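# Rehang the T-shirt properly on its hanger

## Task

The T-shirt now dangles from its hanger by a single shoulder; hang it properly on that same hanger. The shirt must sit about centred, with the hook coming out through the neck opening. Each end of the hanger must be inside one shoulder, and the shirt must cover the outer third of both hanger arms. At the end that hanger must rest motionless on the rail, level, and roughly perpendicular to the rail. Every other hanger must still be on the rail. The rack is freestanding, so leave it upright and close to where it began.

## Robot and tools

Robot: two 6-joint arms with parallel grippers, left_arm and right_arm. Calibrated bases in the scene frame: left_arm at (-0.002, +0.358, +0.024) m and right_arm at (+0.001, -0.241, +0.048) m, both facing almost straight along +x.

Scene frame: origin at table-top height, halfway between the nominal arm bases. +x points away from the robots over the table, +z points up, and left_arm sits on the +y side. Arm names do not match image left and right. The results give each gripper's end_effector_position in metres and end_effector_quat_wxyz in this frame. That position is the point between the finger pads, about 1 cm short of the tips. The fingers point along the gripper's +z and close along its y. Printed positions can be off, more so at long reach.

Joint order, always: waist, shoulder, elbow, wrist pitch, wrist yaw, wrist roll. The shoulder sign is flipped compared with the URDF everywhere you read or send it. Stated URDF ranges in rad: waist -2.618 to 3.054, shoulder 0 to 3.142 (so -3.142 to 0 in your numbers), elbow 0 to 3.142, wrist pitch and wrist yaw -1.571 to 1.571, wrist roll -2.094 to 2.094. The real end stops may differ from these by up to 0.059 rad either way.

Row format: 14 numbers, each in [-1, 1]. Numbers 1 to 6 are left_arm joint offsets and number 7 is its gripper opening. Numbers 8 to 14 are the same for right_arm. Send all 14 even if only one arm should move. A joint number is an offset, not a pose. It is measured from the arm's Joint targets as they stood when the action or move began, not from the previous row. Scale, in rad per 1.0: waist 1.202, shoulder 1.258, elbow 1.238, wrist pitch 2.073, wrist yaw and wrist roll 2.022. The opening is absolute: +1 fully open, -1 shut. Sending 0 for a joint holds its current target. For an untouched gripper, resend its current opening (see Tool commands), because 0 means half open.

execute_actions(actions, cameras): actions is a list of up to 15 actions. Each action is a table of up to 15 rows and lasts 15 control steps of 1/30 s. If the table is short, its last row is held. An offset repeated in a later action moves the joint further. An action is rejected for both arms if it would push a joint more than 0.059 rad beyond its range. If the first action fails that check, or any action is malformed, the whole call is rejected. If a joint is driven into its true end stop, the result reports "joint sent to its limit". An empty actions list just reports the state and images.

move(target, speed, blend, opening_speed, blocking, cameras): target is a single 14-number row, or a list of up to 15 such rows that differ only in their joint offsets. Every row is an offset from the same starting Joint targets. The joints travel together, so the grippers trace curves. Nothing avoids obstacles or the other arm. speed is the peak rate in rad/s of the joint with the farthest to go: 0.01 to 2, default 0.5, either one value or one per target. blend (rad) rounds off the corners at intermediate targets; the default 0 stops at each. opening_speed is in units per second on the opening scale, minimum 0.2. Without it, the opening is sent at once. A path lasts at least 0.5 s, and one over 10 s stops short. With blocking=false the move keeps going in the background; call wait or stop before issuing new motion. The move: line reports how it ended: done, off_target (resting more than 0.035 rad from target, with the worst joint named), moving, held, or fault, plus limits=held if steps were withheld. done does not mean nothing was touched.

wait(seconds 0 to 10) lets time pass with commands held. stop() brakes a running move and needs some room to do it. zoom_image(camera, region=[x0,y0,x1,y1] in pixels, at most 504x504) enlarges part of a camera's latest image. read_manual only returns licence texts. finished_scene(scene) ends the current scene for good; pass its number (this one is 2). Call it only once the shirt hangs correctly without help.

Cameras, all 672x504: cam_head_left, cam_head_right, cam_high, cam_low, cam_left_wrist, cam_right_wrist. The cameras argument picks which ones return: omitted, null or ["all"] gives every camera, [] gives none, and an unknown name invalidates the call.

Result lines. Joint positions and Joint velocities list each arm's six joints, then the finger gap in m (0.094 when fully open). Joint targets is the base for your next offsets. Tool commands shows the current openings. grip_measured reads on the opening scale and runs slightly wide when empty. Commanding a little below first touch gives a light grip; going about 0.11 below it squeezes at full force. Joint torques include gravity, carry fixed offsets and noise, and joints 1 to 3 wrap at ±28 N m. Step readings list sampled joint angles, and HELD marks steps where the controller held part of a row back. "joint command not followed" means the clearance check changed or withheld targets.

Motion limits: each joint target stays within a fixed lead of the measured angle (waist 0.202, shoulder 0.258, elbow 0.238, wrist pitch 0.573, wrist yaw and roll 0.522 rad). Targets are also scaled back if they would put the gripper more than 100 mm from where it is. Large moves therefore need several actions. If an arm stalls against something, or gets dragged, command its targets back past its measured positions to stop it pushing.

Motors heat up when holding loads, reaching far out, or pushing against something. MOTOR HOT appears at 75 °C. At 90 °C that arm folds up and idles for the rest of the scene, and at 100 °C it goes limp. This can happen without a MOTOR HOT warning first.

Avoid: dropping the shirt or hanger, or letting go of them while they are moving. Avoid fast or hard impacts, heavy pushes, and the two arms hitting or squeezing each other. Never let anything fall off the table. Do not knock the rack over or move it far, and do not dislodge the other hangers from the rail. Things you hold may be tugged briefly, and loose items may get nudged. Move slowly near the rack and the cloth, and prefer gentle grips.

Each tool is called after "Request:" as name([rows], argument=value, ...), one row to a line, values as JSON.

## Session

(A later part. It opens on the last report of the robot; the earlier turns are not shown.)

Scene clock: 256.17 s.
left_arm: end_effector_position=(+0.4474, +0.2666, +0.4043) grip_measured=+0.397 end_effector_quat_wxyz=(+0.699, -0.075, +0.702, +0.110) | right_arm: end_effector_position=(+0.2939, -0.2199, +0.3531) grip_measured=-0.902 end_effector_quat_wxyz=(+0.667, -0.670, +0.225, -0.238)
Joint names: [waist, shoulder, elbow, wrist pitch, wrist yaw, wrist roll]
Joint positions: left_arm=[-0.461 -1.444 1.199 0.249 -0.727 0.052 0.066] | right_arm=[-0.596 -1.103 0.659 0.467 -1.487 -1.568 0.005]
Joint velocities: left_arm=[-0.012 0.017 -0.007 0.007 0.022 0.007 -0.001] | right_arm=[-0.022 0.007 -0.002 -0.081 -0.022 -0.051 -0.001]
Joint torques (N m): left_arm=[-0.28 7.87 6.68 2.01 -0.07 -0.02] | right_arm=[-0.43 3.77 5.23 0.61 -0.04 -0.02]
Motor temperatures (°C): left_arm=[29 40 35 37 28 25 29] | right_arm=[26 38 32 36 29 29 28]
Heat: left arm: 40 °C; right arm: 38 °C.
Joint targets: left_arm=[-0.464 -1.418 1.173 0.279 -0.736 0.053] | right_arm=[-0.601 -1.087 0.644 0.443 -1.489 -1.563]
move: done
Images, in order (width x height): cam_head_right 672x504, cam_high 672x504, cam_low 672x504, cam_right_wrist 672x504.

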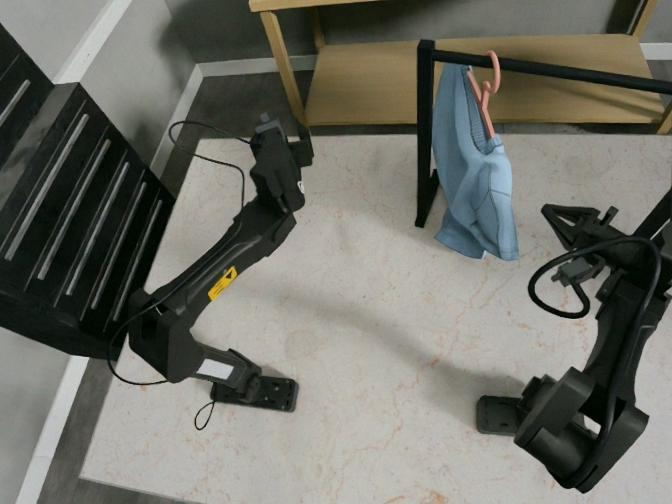

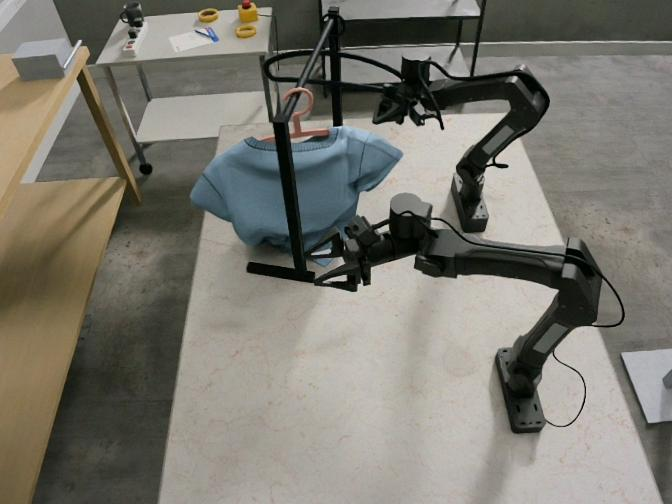

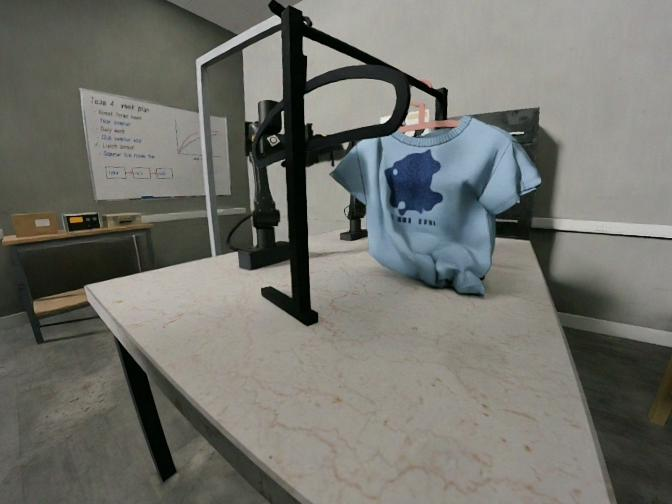

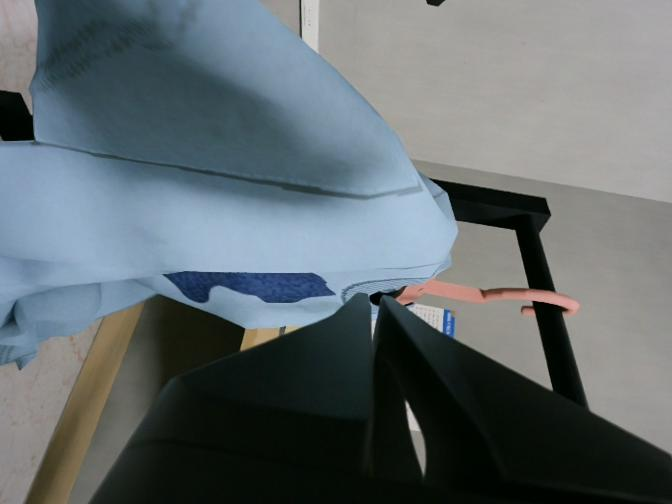

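Request:
move(target=[0,0,0,0,0,0,0.4,0.448,0.145,-0.062,-0.051,0.267,0,-0.9], speed=0.25, cameras=["cam_high","cam_right_wrist","cam_head_right"])

Request:
zoom_image(camera="cam_high", region=[150, 70, 440, 320])

Scene clock: 259.23 s.
left_arm: end_effector_position=(+0.4474, +0.2666, +0.4043) grip_measured=+0.397 end_effector_quat_wxyz=(+0.699, -0.075, +0.702, +0.110) | right_arm: end_effector_position=(+0.2920, -0.1091, +0.3568) grip_measured=-0.902 end_effector_quat_wxyz=(+0.671, -0.666, +0.223, -0.238)
Joint names: [waist, shoulder, elbow, wrist pitch, wrist yaw, wrist roll]
Joint positions: left_arm=[-0.461 -1.444 1.199 0.249 -0.727 0.052 0.066] | right_arm=[-0.067 -0.92 0.583 0.363 -0.961 -1.568 0.005]
Joint velocities: left_arm=[-0.007 -0.007 0.012 -0.007 0.022 -0.037 -0.002] | right_arm=[0.002 0.002 -0.022 0.037 0.007 -0.051 0]
Joint torques (N m): left_arm=[-0.43 7.86 6.74 2.02 -0.06 0.02] | right_arm=[0.29 2.55 5.46 0.86 0.08 -0.02]
Motor temperatures (°C): left_arm=[29 40 35 38 28 25 29] | right_arm=[26 37 32 35 29 29 28]
Heat: left arm: 40 °C; right arm: 37 °C.
Joint targets: left_arm=[-0.464 -1.418 1.173 0.279 -0.736 0.053] | right_arm=[-0.063 -0.904 0.567 0.337 -0.949 -1.563]
move: done
Images, in order (width x height): cam_head_right 672x504, cam_high 672x504, cam_right_wrist 672x504.

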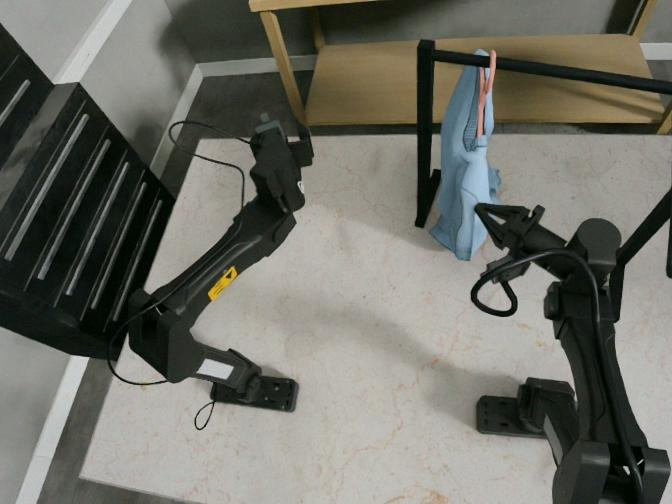

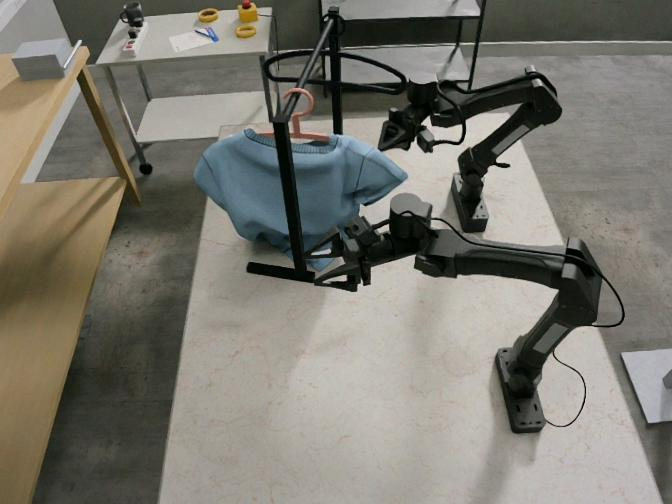

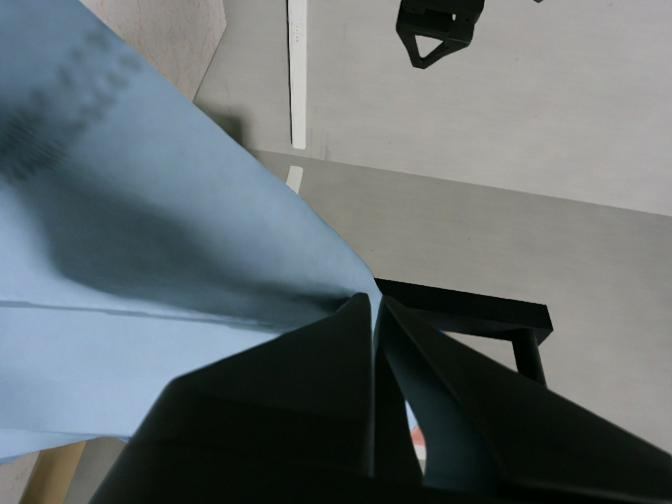

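Scaled by 1.738 from the camera's 672x504 image, which has a finer 960x720 frame.

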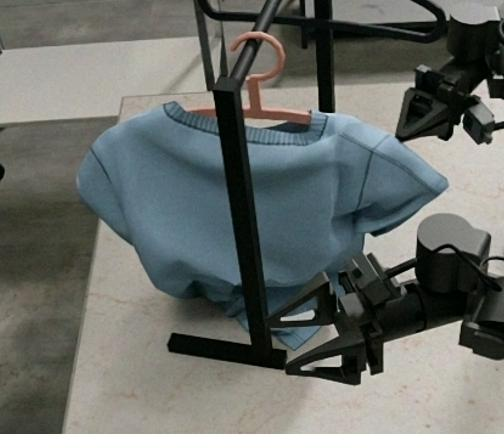

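Request:
move(target=[0,0,0,0,0,0,0.4,0.05,0,0,0,0,0,-0.9], speed=0.25, cameras=[])

Request:
move(target=[0,0,0,0,0,0,0.4,-0.498,-0.145,0.062,0.051,-0.267,0,-0.9], speed=0.3, cameras=[])

Request:
wait(seconds=2)

Request:
zoom_image(camera="cam_high", region=[150, 70, 440, 320])

Scene clock: 260.27 s.
left_arm: end_effector_position=(+0.4474, +0.2666, +0.4043) grip_measured=+0.397 end_effector_quat_wxyz=(+0.699, -0.075, +0.702, +0.110) | right_arm: end_effector_position=(+0.2841, -0.0922, +0.3565) grip_measured=-0.902 end_effector_quat_wxyz=(+0.678, -0.672, +0.204, -0.218)
Joint names: [waist, shoulder, elbow, wrist pitch, wrist yaw, wrist roll]
Joint positions: left_arm=[-0.461 -1.444 1.199 0.249 -0.727 0.052 0.066] | right_arm=[-0.007 -0.92 0.583 0.361 -0.958 -1.568 0.005]
Joint velocities: left_arm=[-0.007 -0.002 -0.022 -0.037 0.022 -0.095 0.001] | right_arm=[0.022 -0.002 0.002 0.066 -0.022 0.037 0.001]
Joint torques (N m): left_arm=[-0.14 7.82 6.78 2.05 -0.01 -0.04] | right_arm=[0.32 2.55 5.49 0.86 0.08 -0.02]
Motor temperatures (°C): left_arm=[29 40 35 38 28 25 29] | right_arm=[26 37 32 35 29 29 28]
Heat: left arm: 40 °C; right arm: 37 °C.
Joint targets: left_arm=[-0.464 -1.418 1.173 0.279 -0.736 0.053] | right_arm=[-0.003 -0.904 0.567 0.337 -0.949 -1.563]
move: done
No camera images: "cameras" was empty.

Scene clock: 262.93 s.
left_arm: end_effector_position=(+0.4474, +0.2666, +0.4043) grip_measured=+0.397 end_effector_quat_wxyz=(+0.699, -0.075, +0.702, +0.110) | right_arm: end_effector_position=(+0.2898, -0.2180, +0.3346) grip_measured=-0.902 end_effector_quat_wxyz=(+0.672, -0.660, +0.258, -0.213)
Joint names: [waist, shoulder, elbow, wrist pitch, wrist yaw, wrist roll]
Joint positions: left_arm=[-0.461 -1.444 1.199 0.249 -0.727 0.052 0.066] | right_arm=[-0.598 -1.082 0.603 0.416 -1.475 -1.568 0.005]
Joint velocities: left_arm=[-0.017 -0.012 -0.007 0.007 -0.037 0.022 0] | right_arm=[-0.027 0.007 -0.012 0.007 0.051 0.007 0]
Joint torques (N m): left_arm=[-0.21 7.94 6.8 2.05 0 0] | right_arm=[-0.28 1.63 9.26 1.07 -0.11 -0.02]
Motor temperatures (°C): left_arm=[29 40 35 38 28 25 29] | right_arm=[26 36 32 36 29 29 28]
Heat: left arm: 40 °C; right arm: 36 °C.
Joint targets: left_arm=[-0.464 -1.418 1.173 0.279 -0.736 0.053] | right_arm=[-0.601 -1.087 0.644 0.443 -1.489 -1.563]
move: off_target (right_arm); right_arm: the elbow is farthest, 0.041 rad from its target
No camera images: "cameras" was empty.

Scene clock: 264.93 s.
left_arm: end_effector_position=(+0.4474, +0.2666, +0.4043) grip_measured=+0.397 end_effector_quat_wxyz=(+0.699, -0.075, +0.702, +0.110) | right_arm: end_effector_position=(+0.2896, -0.2178, +0.3348) grip_measured=-0.902 end_effector_quat_wxyz=(+0.672, -0.661, +0.257, -0.214)
Joint names: [waist, shoulder, elbow, wrist pitch, wrist yaw, wrist roll]
Joint positions: left_arm=[-0.461 -1.444 1.199 0.249 -0.727 0.052 0.066] | right_arm=[-0.598 -1.082 0.603 0.418 -1.477 -1.568 0.005]
Joint velocities: left_arm=[0.002 -0.002 0.002 0.007 0.007 -0.066 0.001] | right_arm=[-0.002 -0.012 0.027 0.022 0.022 -0.081 0]
Joint torques (N m): left_arm=[-0.28 8.14 6.97 2.03 -0.05 -0.04] | right_arm=[-0.28 1.61 9.24 1.07 -0.09 -0.01]
Motor temperatures (°C): left_arm=[29 40 35 38 28 25 29] | right_arm=[26 36 32 36 29 29 28]
Heat: left arm: 40 °C; right arm: 36 °C.
Joint targets: left_arm=[-0.464 -1.418 1.173 0.279 -0.736 0.053] | right_arm=[-0.601 -1.087 0.644 0.443 -1.489 -1.563]
Tool commands: left_gripper/opening=+0.4 right_gripper/opening=-0.9
wait: 2.00 s; at rest by 0.17 s

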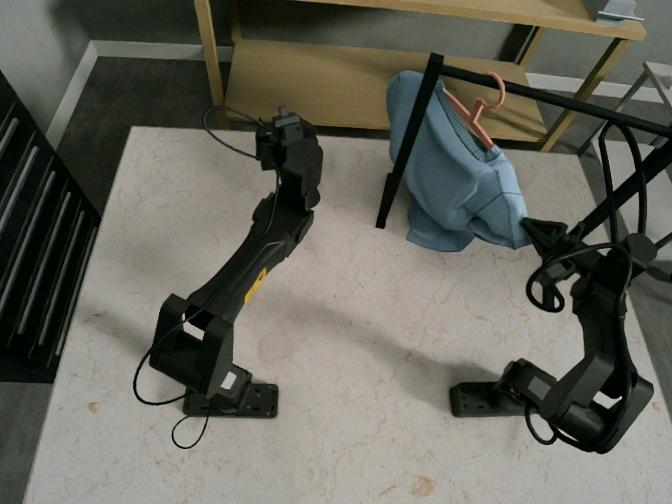

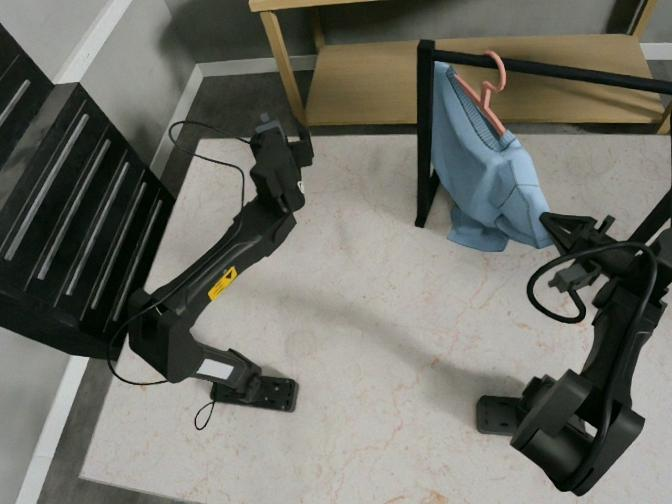

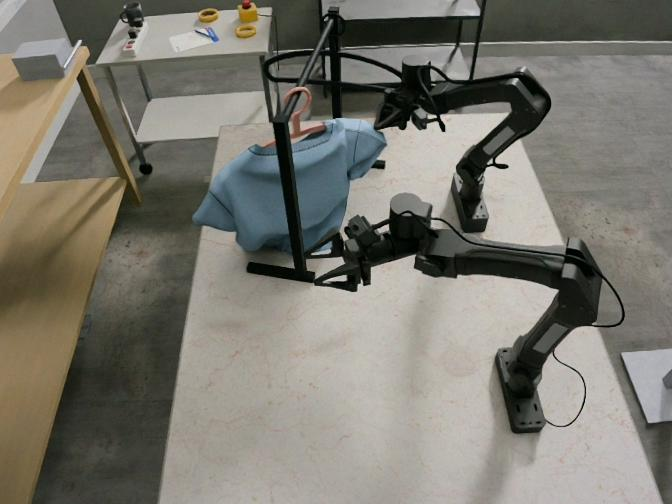

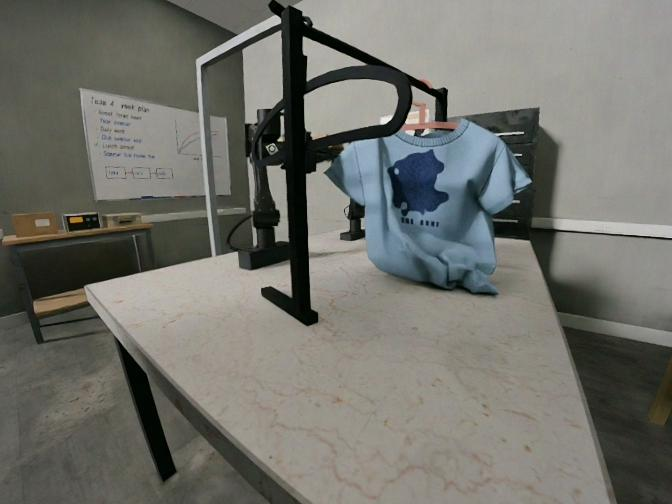

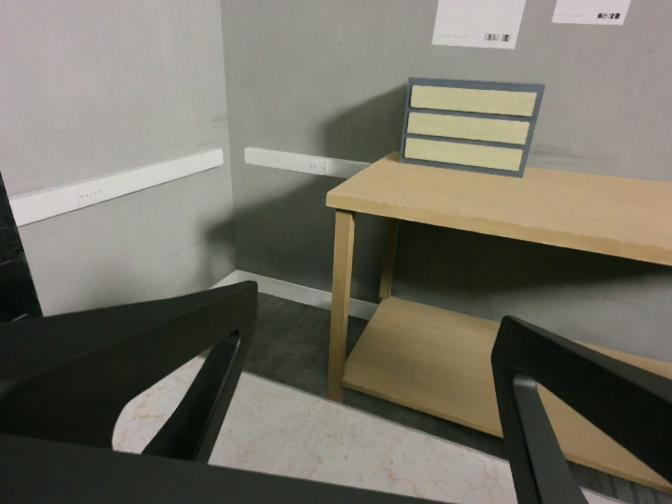

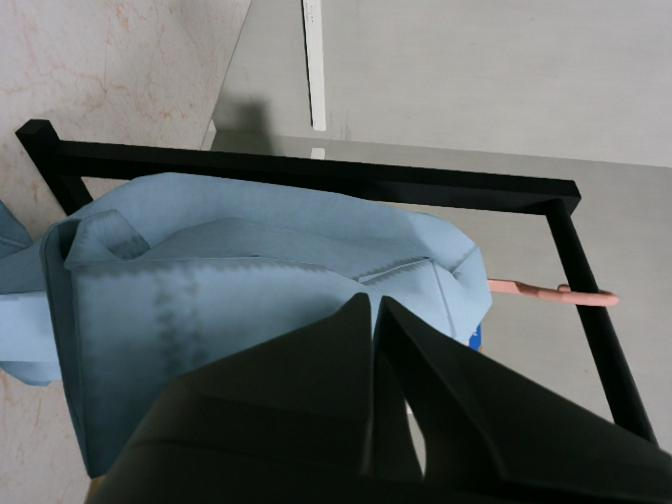

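Scaled by 1.738 from the camera's 672x504 image, which has a finer 960x720 frame.

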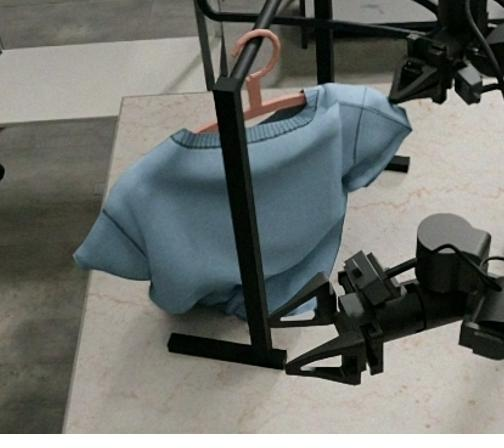

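Request:
zoom_image(camera="cam_right_wrist", region=[250, 180, 560, 480])

Request:
zoom_image(camera="cam_head_left", region=[380, 40, 640, 300])

Request:
zoom_image(camera="cam_head_right", region=[400, 30, 660, 290])

Request:
zoom_image(camera="cam_high", region=[340, 70, 480, 190])

Scaled by 1.626 from the camera's 672x504 image, which has a finer 960x720 frame.

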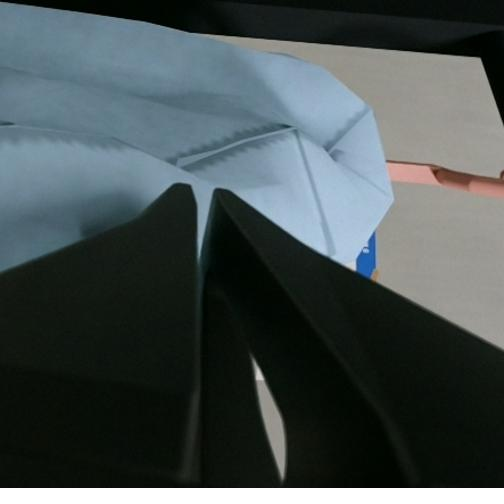

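Scaled by 1.938 from the camera's 672x504 image, which has a finer 960x720 frame.

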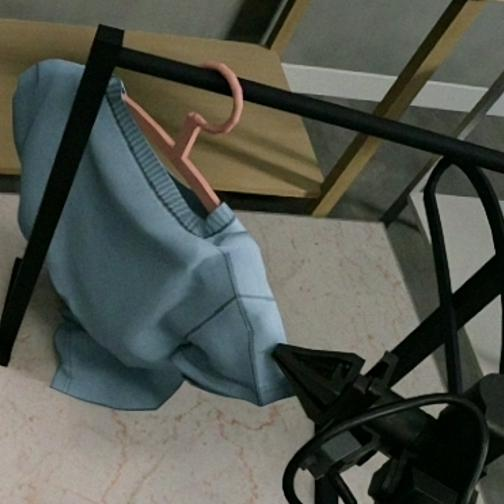

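Scaled by 1.938 from the camera's 672x504 image, which has a finer 960x720 frame.

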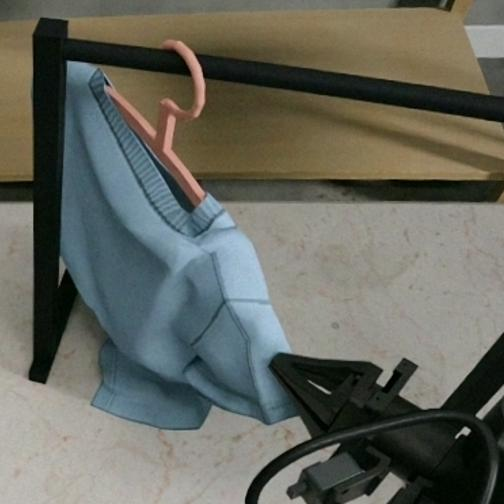

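Scaled by 3.600 from the camera's 672x504 image, which has a finer 960x720 frame.

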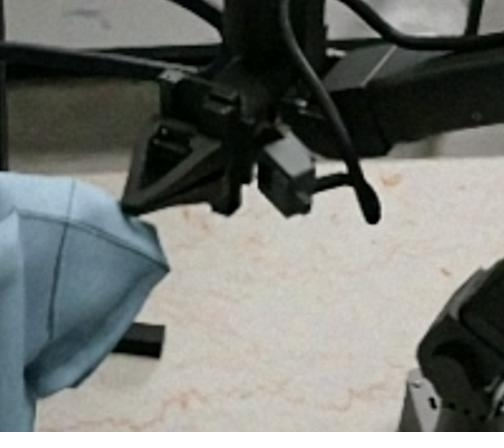

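Request:
move(target=[0,0,0,0,0,0,0.4,0.488,0.145,-0.062,-0.051,0.267,0,-0.9], speed=0.3, cameras=["cam_head_right","cam_right_wrist"])

Request:
zoom_image(camera="cam_head_right", region=[400, 30, 660, 290])

Request:
zoom_image(camera="cam_right_wrist", region=[250, 180, 560, 480])

Scene clock: 268.10 s.
left_arm: end_effector_position=(+0.4474, +0.2666, +0.4043) grip_measured=+0.397 end_effector_quat_wxyz=(+0.699, -0.075, +0.702, +0.110) | right_arm: end_effector_position=(+0.2853, -0.0952, +0.3565) grip_measured=-0.902 end_effector_quat_wxyz=(+0.677, -0.671, +0.207, -0.221)
Joint names: [waist, shoulder, elbow, wrist pitch, wrist yaw, wrist roll]
Joint positions: left_arm=[-0.461 -1.444 1.199 0.249 -0.727 0.052 0.066] | right_arm=[-0.019 -0.92 0.583 0.361 -0.961 -1.568 0.005]
Joint velocities: left_arm=[0.002 0.017 0.002 0.051 -0.037 -0.081 0.001] | right_arm=[-0.012 -0.002 0.007 0.022 -0.051 0.066 0]
Joint torques (N m): left_arm=[-0.35 7.76 6.69 2.04 -0.02 -0.01] | right_arm=[0.28 2.52 5.48 0.83 0.11 -0.01]
Motor temperatures (°C): left_arm=[29 39 35 39 28 25 29] | right_arm=[26 36 32 36 29 29 28]
Heat: left arm: 39 °C; right arm: 36 °C.
Joint targets: left_arm=[-0.464 -1.418 1.173 0.279 -0.736 0.053] | right_arm=[-0.015 -0.904 0.567 0.337 -0.949 -1.563]
move: done
Images, in order (width x height): cam_head_right 672x504, cam_right_wrist 672x504.

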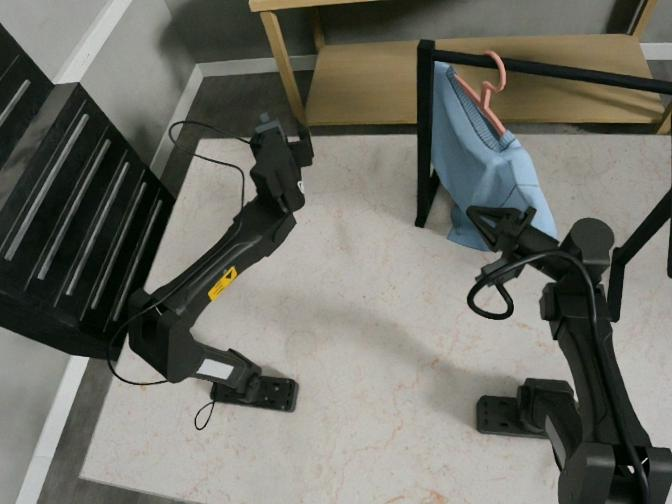

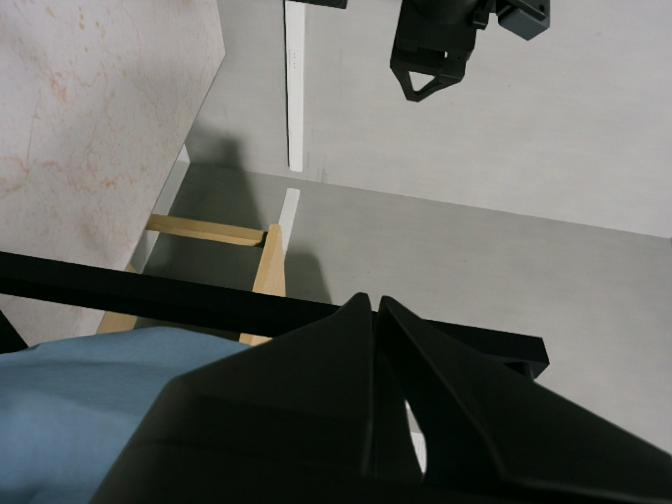

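Scaled by 1.938 from the camera's 672x504 image, which has a finer 960x720 frame.

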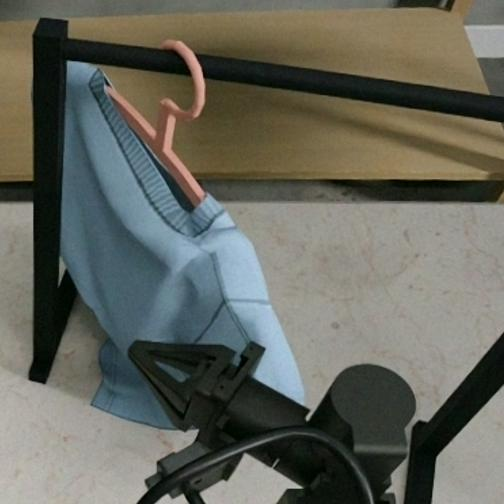

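Scaled by 1.626 from the camera's 672x504 image, which has a finer 960x720 frame.

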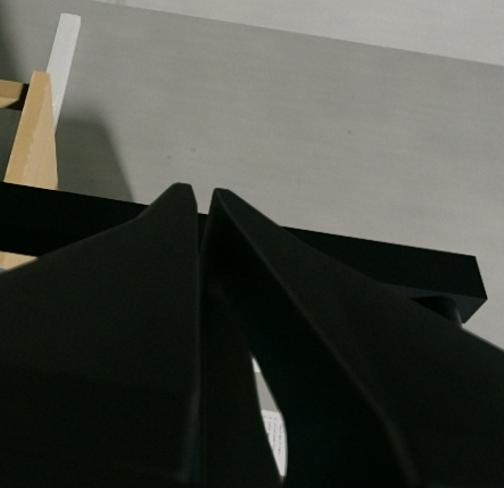

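Request:
move([
  [0,0,0,0,0,0,0.4,0,-0.052,0.41,-0.213,0,0,-1],
  [0,0,0,0,0,0,0.4,-0.369,-0.264,0.455,-0.111,-0.196,0,-1],
  [0,0,0,0,0,0,0.4,-0.369,-0.273,0.187,0.054,-0.196,0,-1],
], speed=0.5, cameras=["cam_head_right","cam_right_wrist","cam_high"])

Scene clock: 272.53 s.
left_arm: end_effector_position=(+0.4474, +0.2666, +0.4043) grip_measured=+0.397 end_effector_quat_wxyz=(+0.699, -0.075, +0.702, +0.110) | right_arm: end_effector_position=(+0.3423, -0.2104, +0.3663) grip_measured=-0.990 end_effector_quat_wxyz=(+0.667, -0.665, +0.243, -0.230)
Joint names: [waist, shoulder, elbow, wrist pitch, wrist yaw, wrist roll]
Joint positions: left_arm=[-0.461 -1.444 1.199 0.249 -0.727 0.052 0.066] | right_arm=[-0.458 -1.245 0.81 0.419 -1.334 -1.568 0]
Joint velocities: left_arm=[-0.002 0.007 0.007 0.022 0.081 -0.022 0] | right_arm=[0.012 -0.007 0.022 0.022 0.051 0.066 0.001]
Joint torques (N m): left_arm=[-0.49 7.98 6.67 2.03 -0.06 0] | right_arm=[-0.06 3.41 5.56 1.17 -0.05 -0.01]
Motor temperatures (°C): left_arm=[29 39 35 39 28 25 29] | right_arm=[26 35 32 36 29 29 28]
Heat: left arm: 39 °C; right arm: 36 °C.
Joint targets: left_arm=[-0.464 -1.418 1.173 0.279 -0.736 0.053] | right_arm=[-0.458 -1.248 0.799 0.449 -1.345 -1.563]
move: done
Images, in order (width x height): cam_head_right 672x504, cam_high 672x504, cam_right_wrist 672x504.

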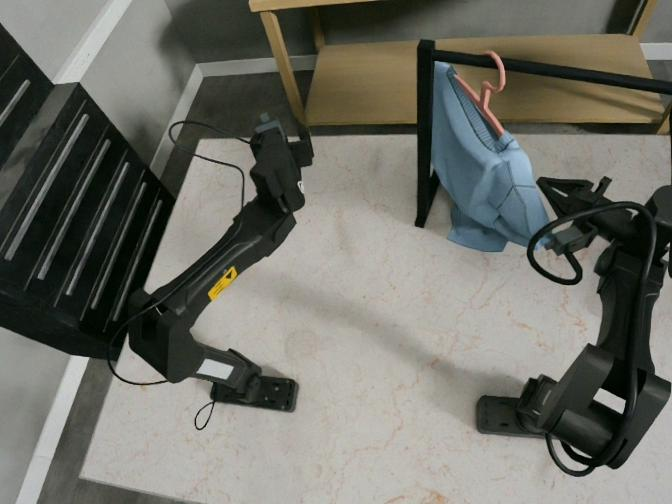

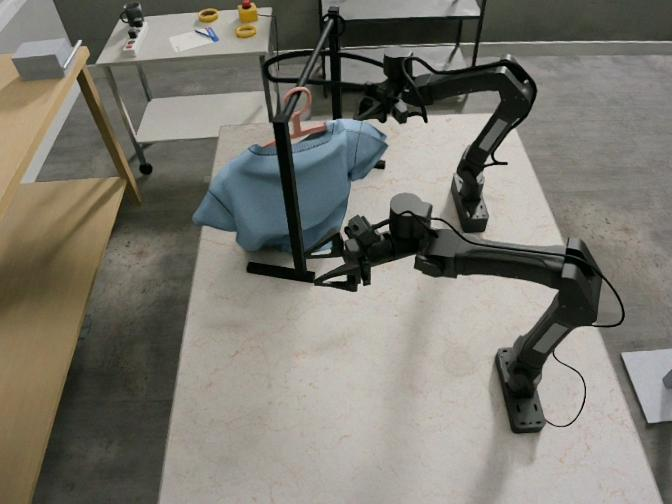

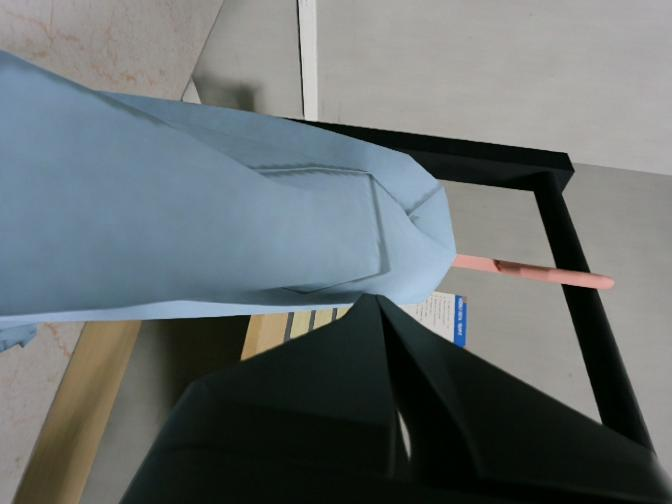

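Request:
move(target=[0,0,0,0,0,0,0.4,0.338,0.087,-0.053,-0.021,0.2,0,-1], speed=0.25, cameras=["cam_head_right","cam_right_wrist","cam_high"])

Request:
zoom_image(camera="cam_head_right", region=[400, 30, 660, 290])

Scene clock: 275.03 s.
left_arm: end_effector_position=(+0.4474, +0.2666, +0.4043) grip_measured=+0.397 end_effector_quat_wxyz=(+0.699, -0.075, +0.702, +0.110) | right_arm: end_effector_position=(+0.3440, -0.1089, +0.3672) grip_measured=-0.990 end_effector_quat_wxyz=(+0.670, -0.668, +0.228, -0.232)
Joint names: [waist, shoulder, elbow, wrist pitch, wrist yaw, wrist roll]
Joint positions: left_arm=[-0.461 -1.444 1.199 0.249 -0.727 0.052 0.066] | right_arm=[-0.055 -1.161 0.749 0.421 -0.952 -1.568 0]
Joint velocities: left_arm=[-0.007 -0.002 -0.012 -0.007 0.051 0.066 -0.001] | right_arm=[-0.002 0.017 0.022 0.095 0.022 -0.037 0.001]
Joint torques (N m): left_arm=[-0.27 7.95 6.83 2.07 -0.06 -0.01] | right_arm=[0.21 5.24 5.44 0.95 0.07 -0.01]
Motor temperatures (°C): left_arm=[29 39 35 39 28 25 29] | right_arm=[26 35 32 36 29 29 28]
Heat: left arm: 39 °C; right arm: 36 °C.
Joint targets: left_arm=[-0.464 -1.418 1.173 0.279 -0.736 0.053] | right_arm=[-0.052 -1.138 0.733 0.406 -0.941 -1.563]
move: done
Images, in order (width x height): cam_head_right 672x504, cam_high 672x504, cam_right_wrist 672x504.

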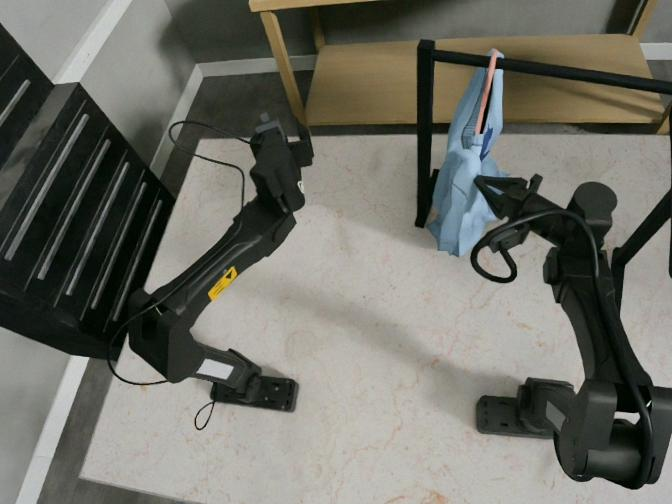

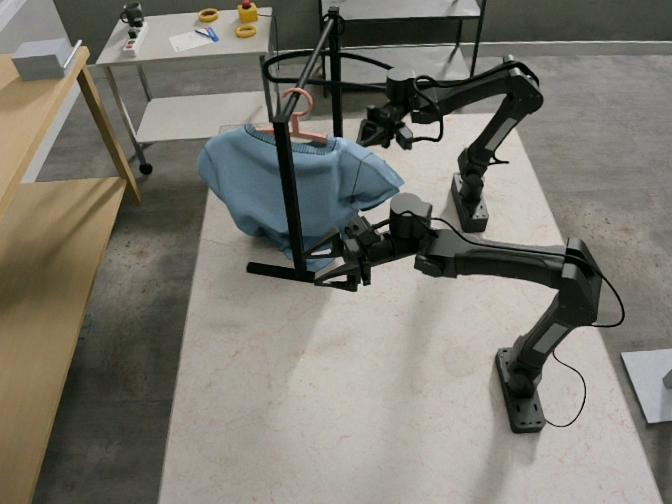

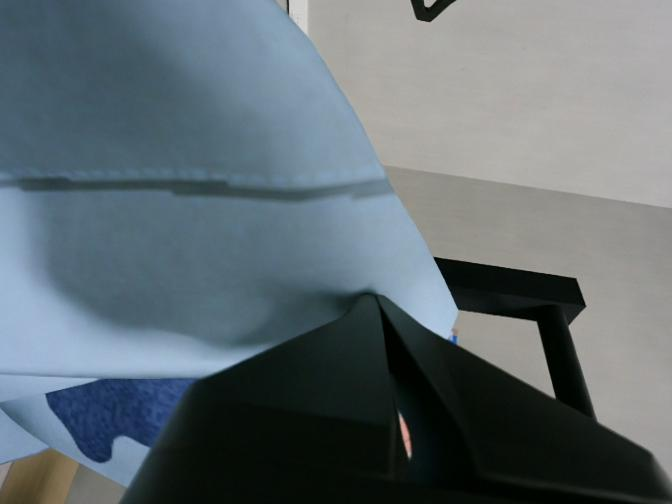

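Scaled by 1.938 from the camera's 672x504 image, which has a finer 960x720 frame.

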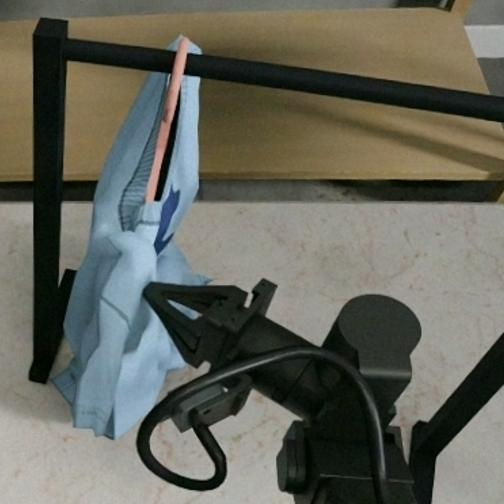

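Request:
move(target=[0,0,0,0,0,0,0.4,-0.338,-0.087,0.053,0.021,-0.2,0,-1], speed=0.15, cameras=[])

Request:
wait(seconds=1.5, cameras=["cam_head_right","cam_high","cam_low","cam_right_wrist","cam_head_left"])

Request:
zoom_image(camera="cam_head_right", region=[400, 30, 660, 290])

Request:
zoom_image(camera="cam_high", region=[150, 70, 440, 320])

Scene clock: 278.53 s.
left_arm: end_effector_position=(+0.4474, +0.2666, +0.4043) grip_measured=+0.397 end_effector_quat_wxyz=(+0.699, -0.075, +0.702, +0.110) | right_arm: end_effector_position=(+0.3389, -0.2076, +0.3490) grip_measured=-0.990 end_effector_quat_wxyz=(+0.669, -0.664, +0.258, -0.213)
Joint names: [waist, shoulder, elbow, wrist pitch, wrist yaw, wrist roll]
Joint positions: left_arm=[-0.461 -1.444 1.199 0.249 -0.727 0.052 0.066] | right_arm=[-0.454 -1.241 0.758 0.421 -1.332 -1.568 0]
Joint velocities: left_arm=[0.012 -0.002 -0.022 0.022 -0.037 0.007 0.001] | right_arm=[-0.007 0.002 -0.002 0.022 -0.007 0.037 0.001]
Joint torques (N m): left_arm=[-0.38 8.06 6.78 2.03 -0.05 -0.05] | right_arm=[-0.36 2.97 9.29 1.17 -0.08 -0.01]
Motor temperatures (°C): left_arm=[29 39 35 39 28 25 29] | right_arm=[26 35 32 36 29 29 28]
Heat: left arm: 39 °C; right arm: 36 °C.
Joint targets: left_arm=[-0.464 -1.418 1.173 0.279 -0.736 0.053] | right_arm=[-0.458 -1.248 0.799 0.449 -1.345 -1.563]
move: off_target (right_arm); right_arm: the elbow is farthest, 0.040 rad from its target
No camera images: "cameras" was empty.

Scene clock: 280.03 s.
left_arm: end_effector_position=(+0.4474, +0.2666, +0.4043) grip_measured=+0.397 end_effector_quat_wxyz=(+0.699, -0.075, +0.702, +0.110) | right_arm: end_effector_position=(+0.3389, -0.2076, +0.3490) grip_measured=-0.990 end_effector_quat_wxyz=(+0.669, -0.664, +0.258, -0.213)
Joint names: [waist, shoulder, elbow, wrist pitch, wrist yaw, wrist roll]
Joint positions: left_arm=[-0.461 -1.444 1.199 0.249 -0.727 0.052 0.066] | right_arm=[-0.454 -1.241 0.758 0.421 -1.332 -1.568 0]
Joint velocities: left_arm=[-0.007 0.012 -0.012 0.037 0.051 0.037 0] | right_arm=[-0.007 0.002 0.027 -0.022 -0.022 -0.051 0]
Joint torques (N m): left_arm=[-0.18 8.08 6.83 2.07 -0.11 -0.02] | right_arm=[-0.35 2.96 9.31 1.16 -0.09 -0.01]
Motor temperatures (°C): left_arm=[29 39 35 39 28 25 29] | right_arm=[26 34 32 36 29 29 28]
Heat: left arm: 39 °C; right arm: 36 °C.
Joint targets: left_arm=[-0.464 -1.418 1.173 0.279 -0.736 0.053] | right_arm=[-0.458 -1.248 0.799 0.449 -1.345 -1.563]
Tool commands: left_gripper/opening=+0.4 right_gripper/opening=-1.0
wait: 1.50 s; at rest by 0.17 s
Images, in order (width x height): cam_head_left 672x504, cam_head_right 672x504, cam_high 672x504, cam_low 672x504, cam_right_wrist 672x504.

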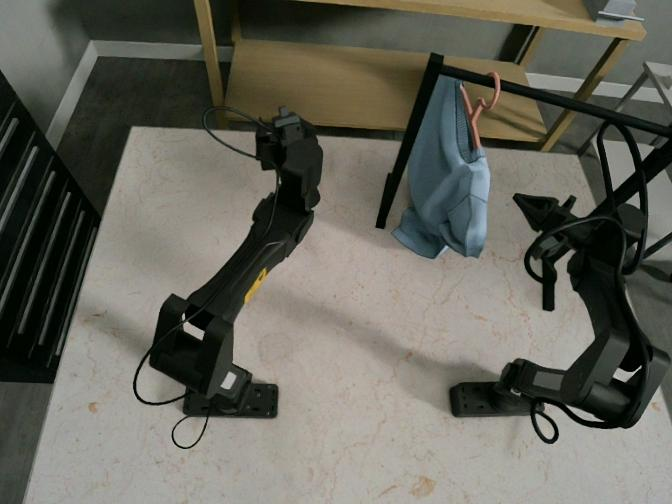

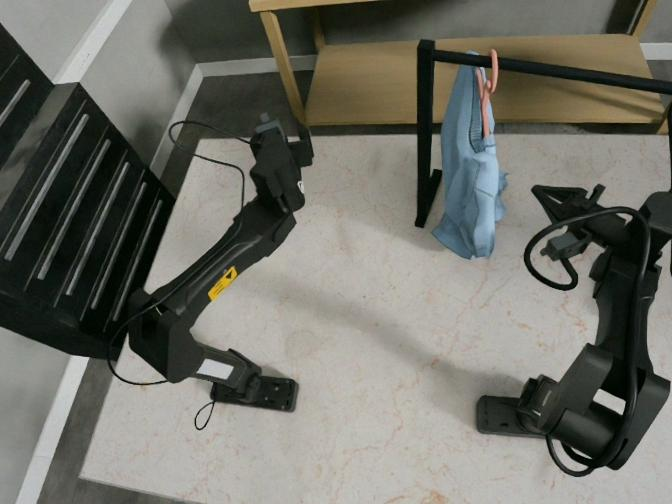

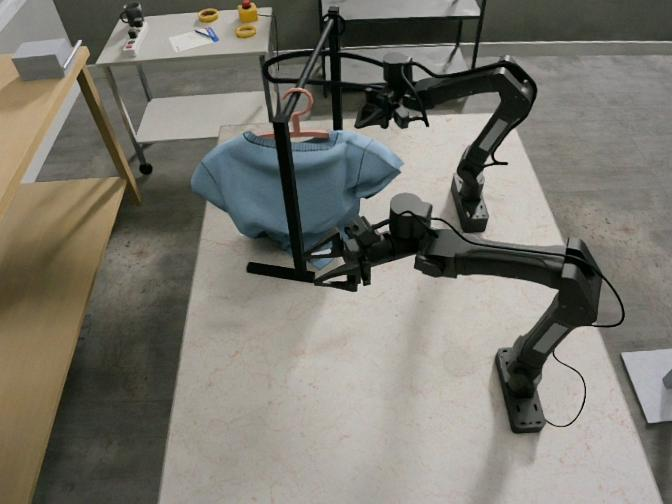

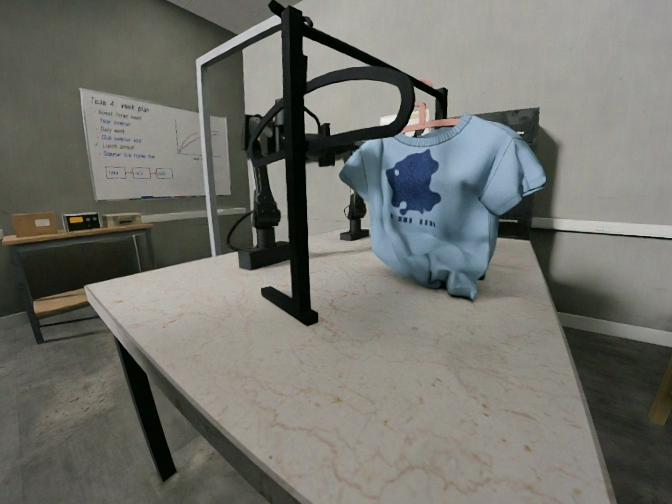

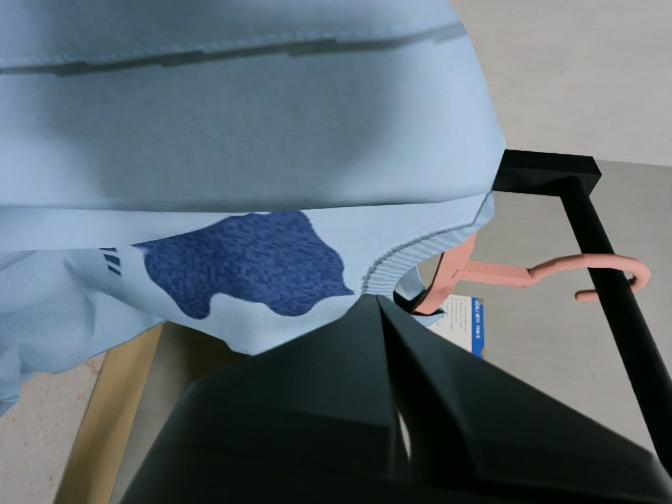

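Scaled by 1.938 from the camera's 672x504 image, which has a finer 960x720 frame.

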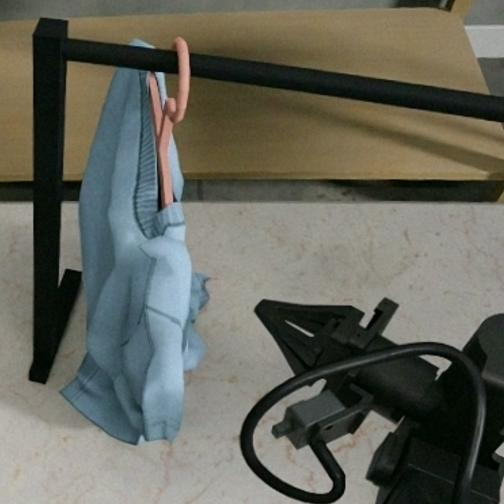

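Scaled by 1.738 from the camera's 672x504 image, which has a finer 960x720 frame.

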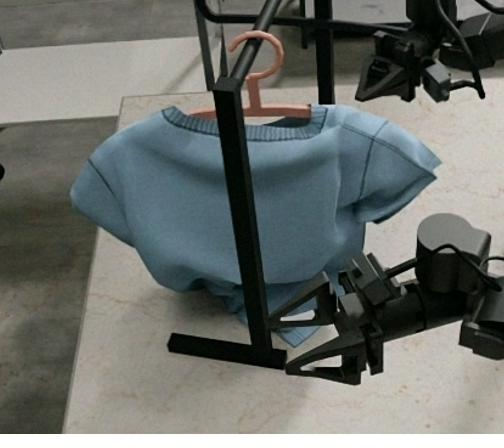

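Request:
finished_scene(scene=2)

The scene is finished: the task was done.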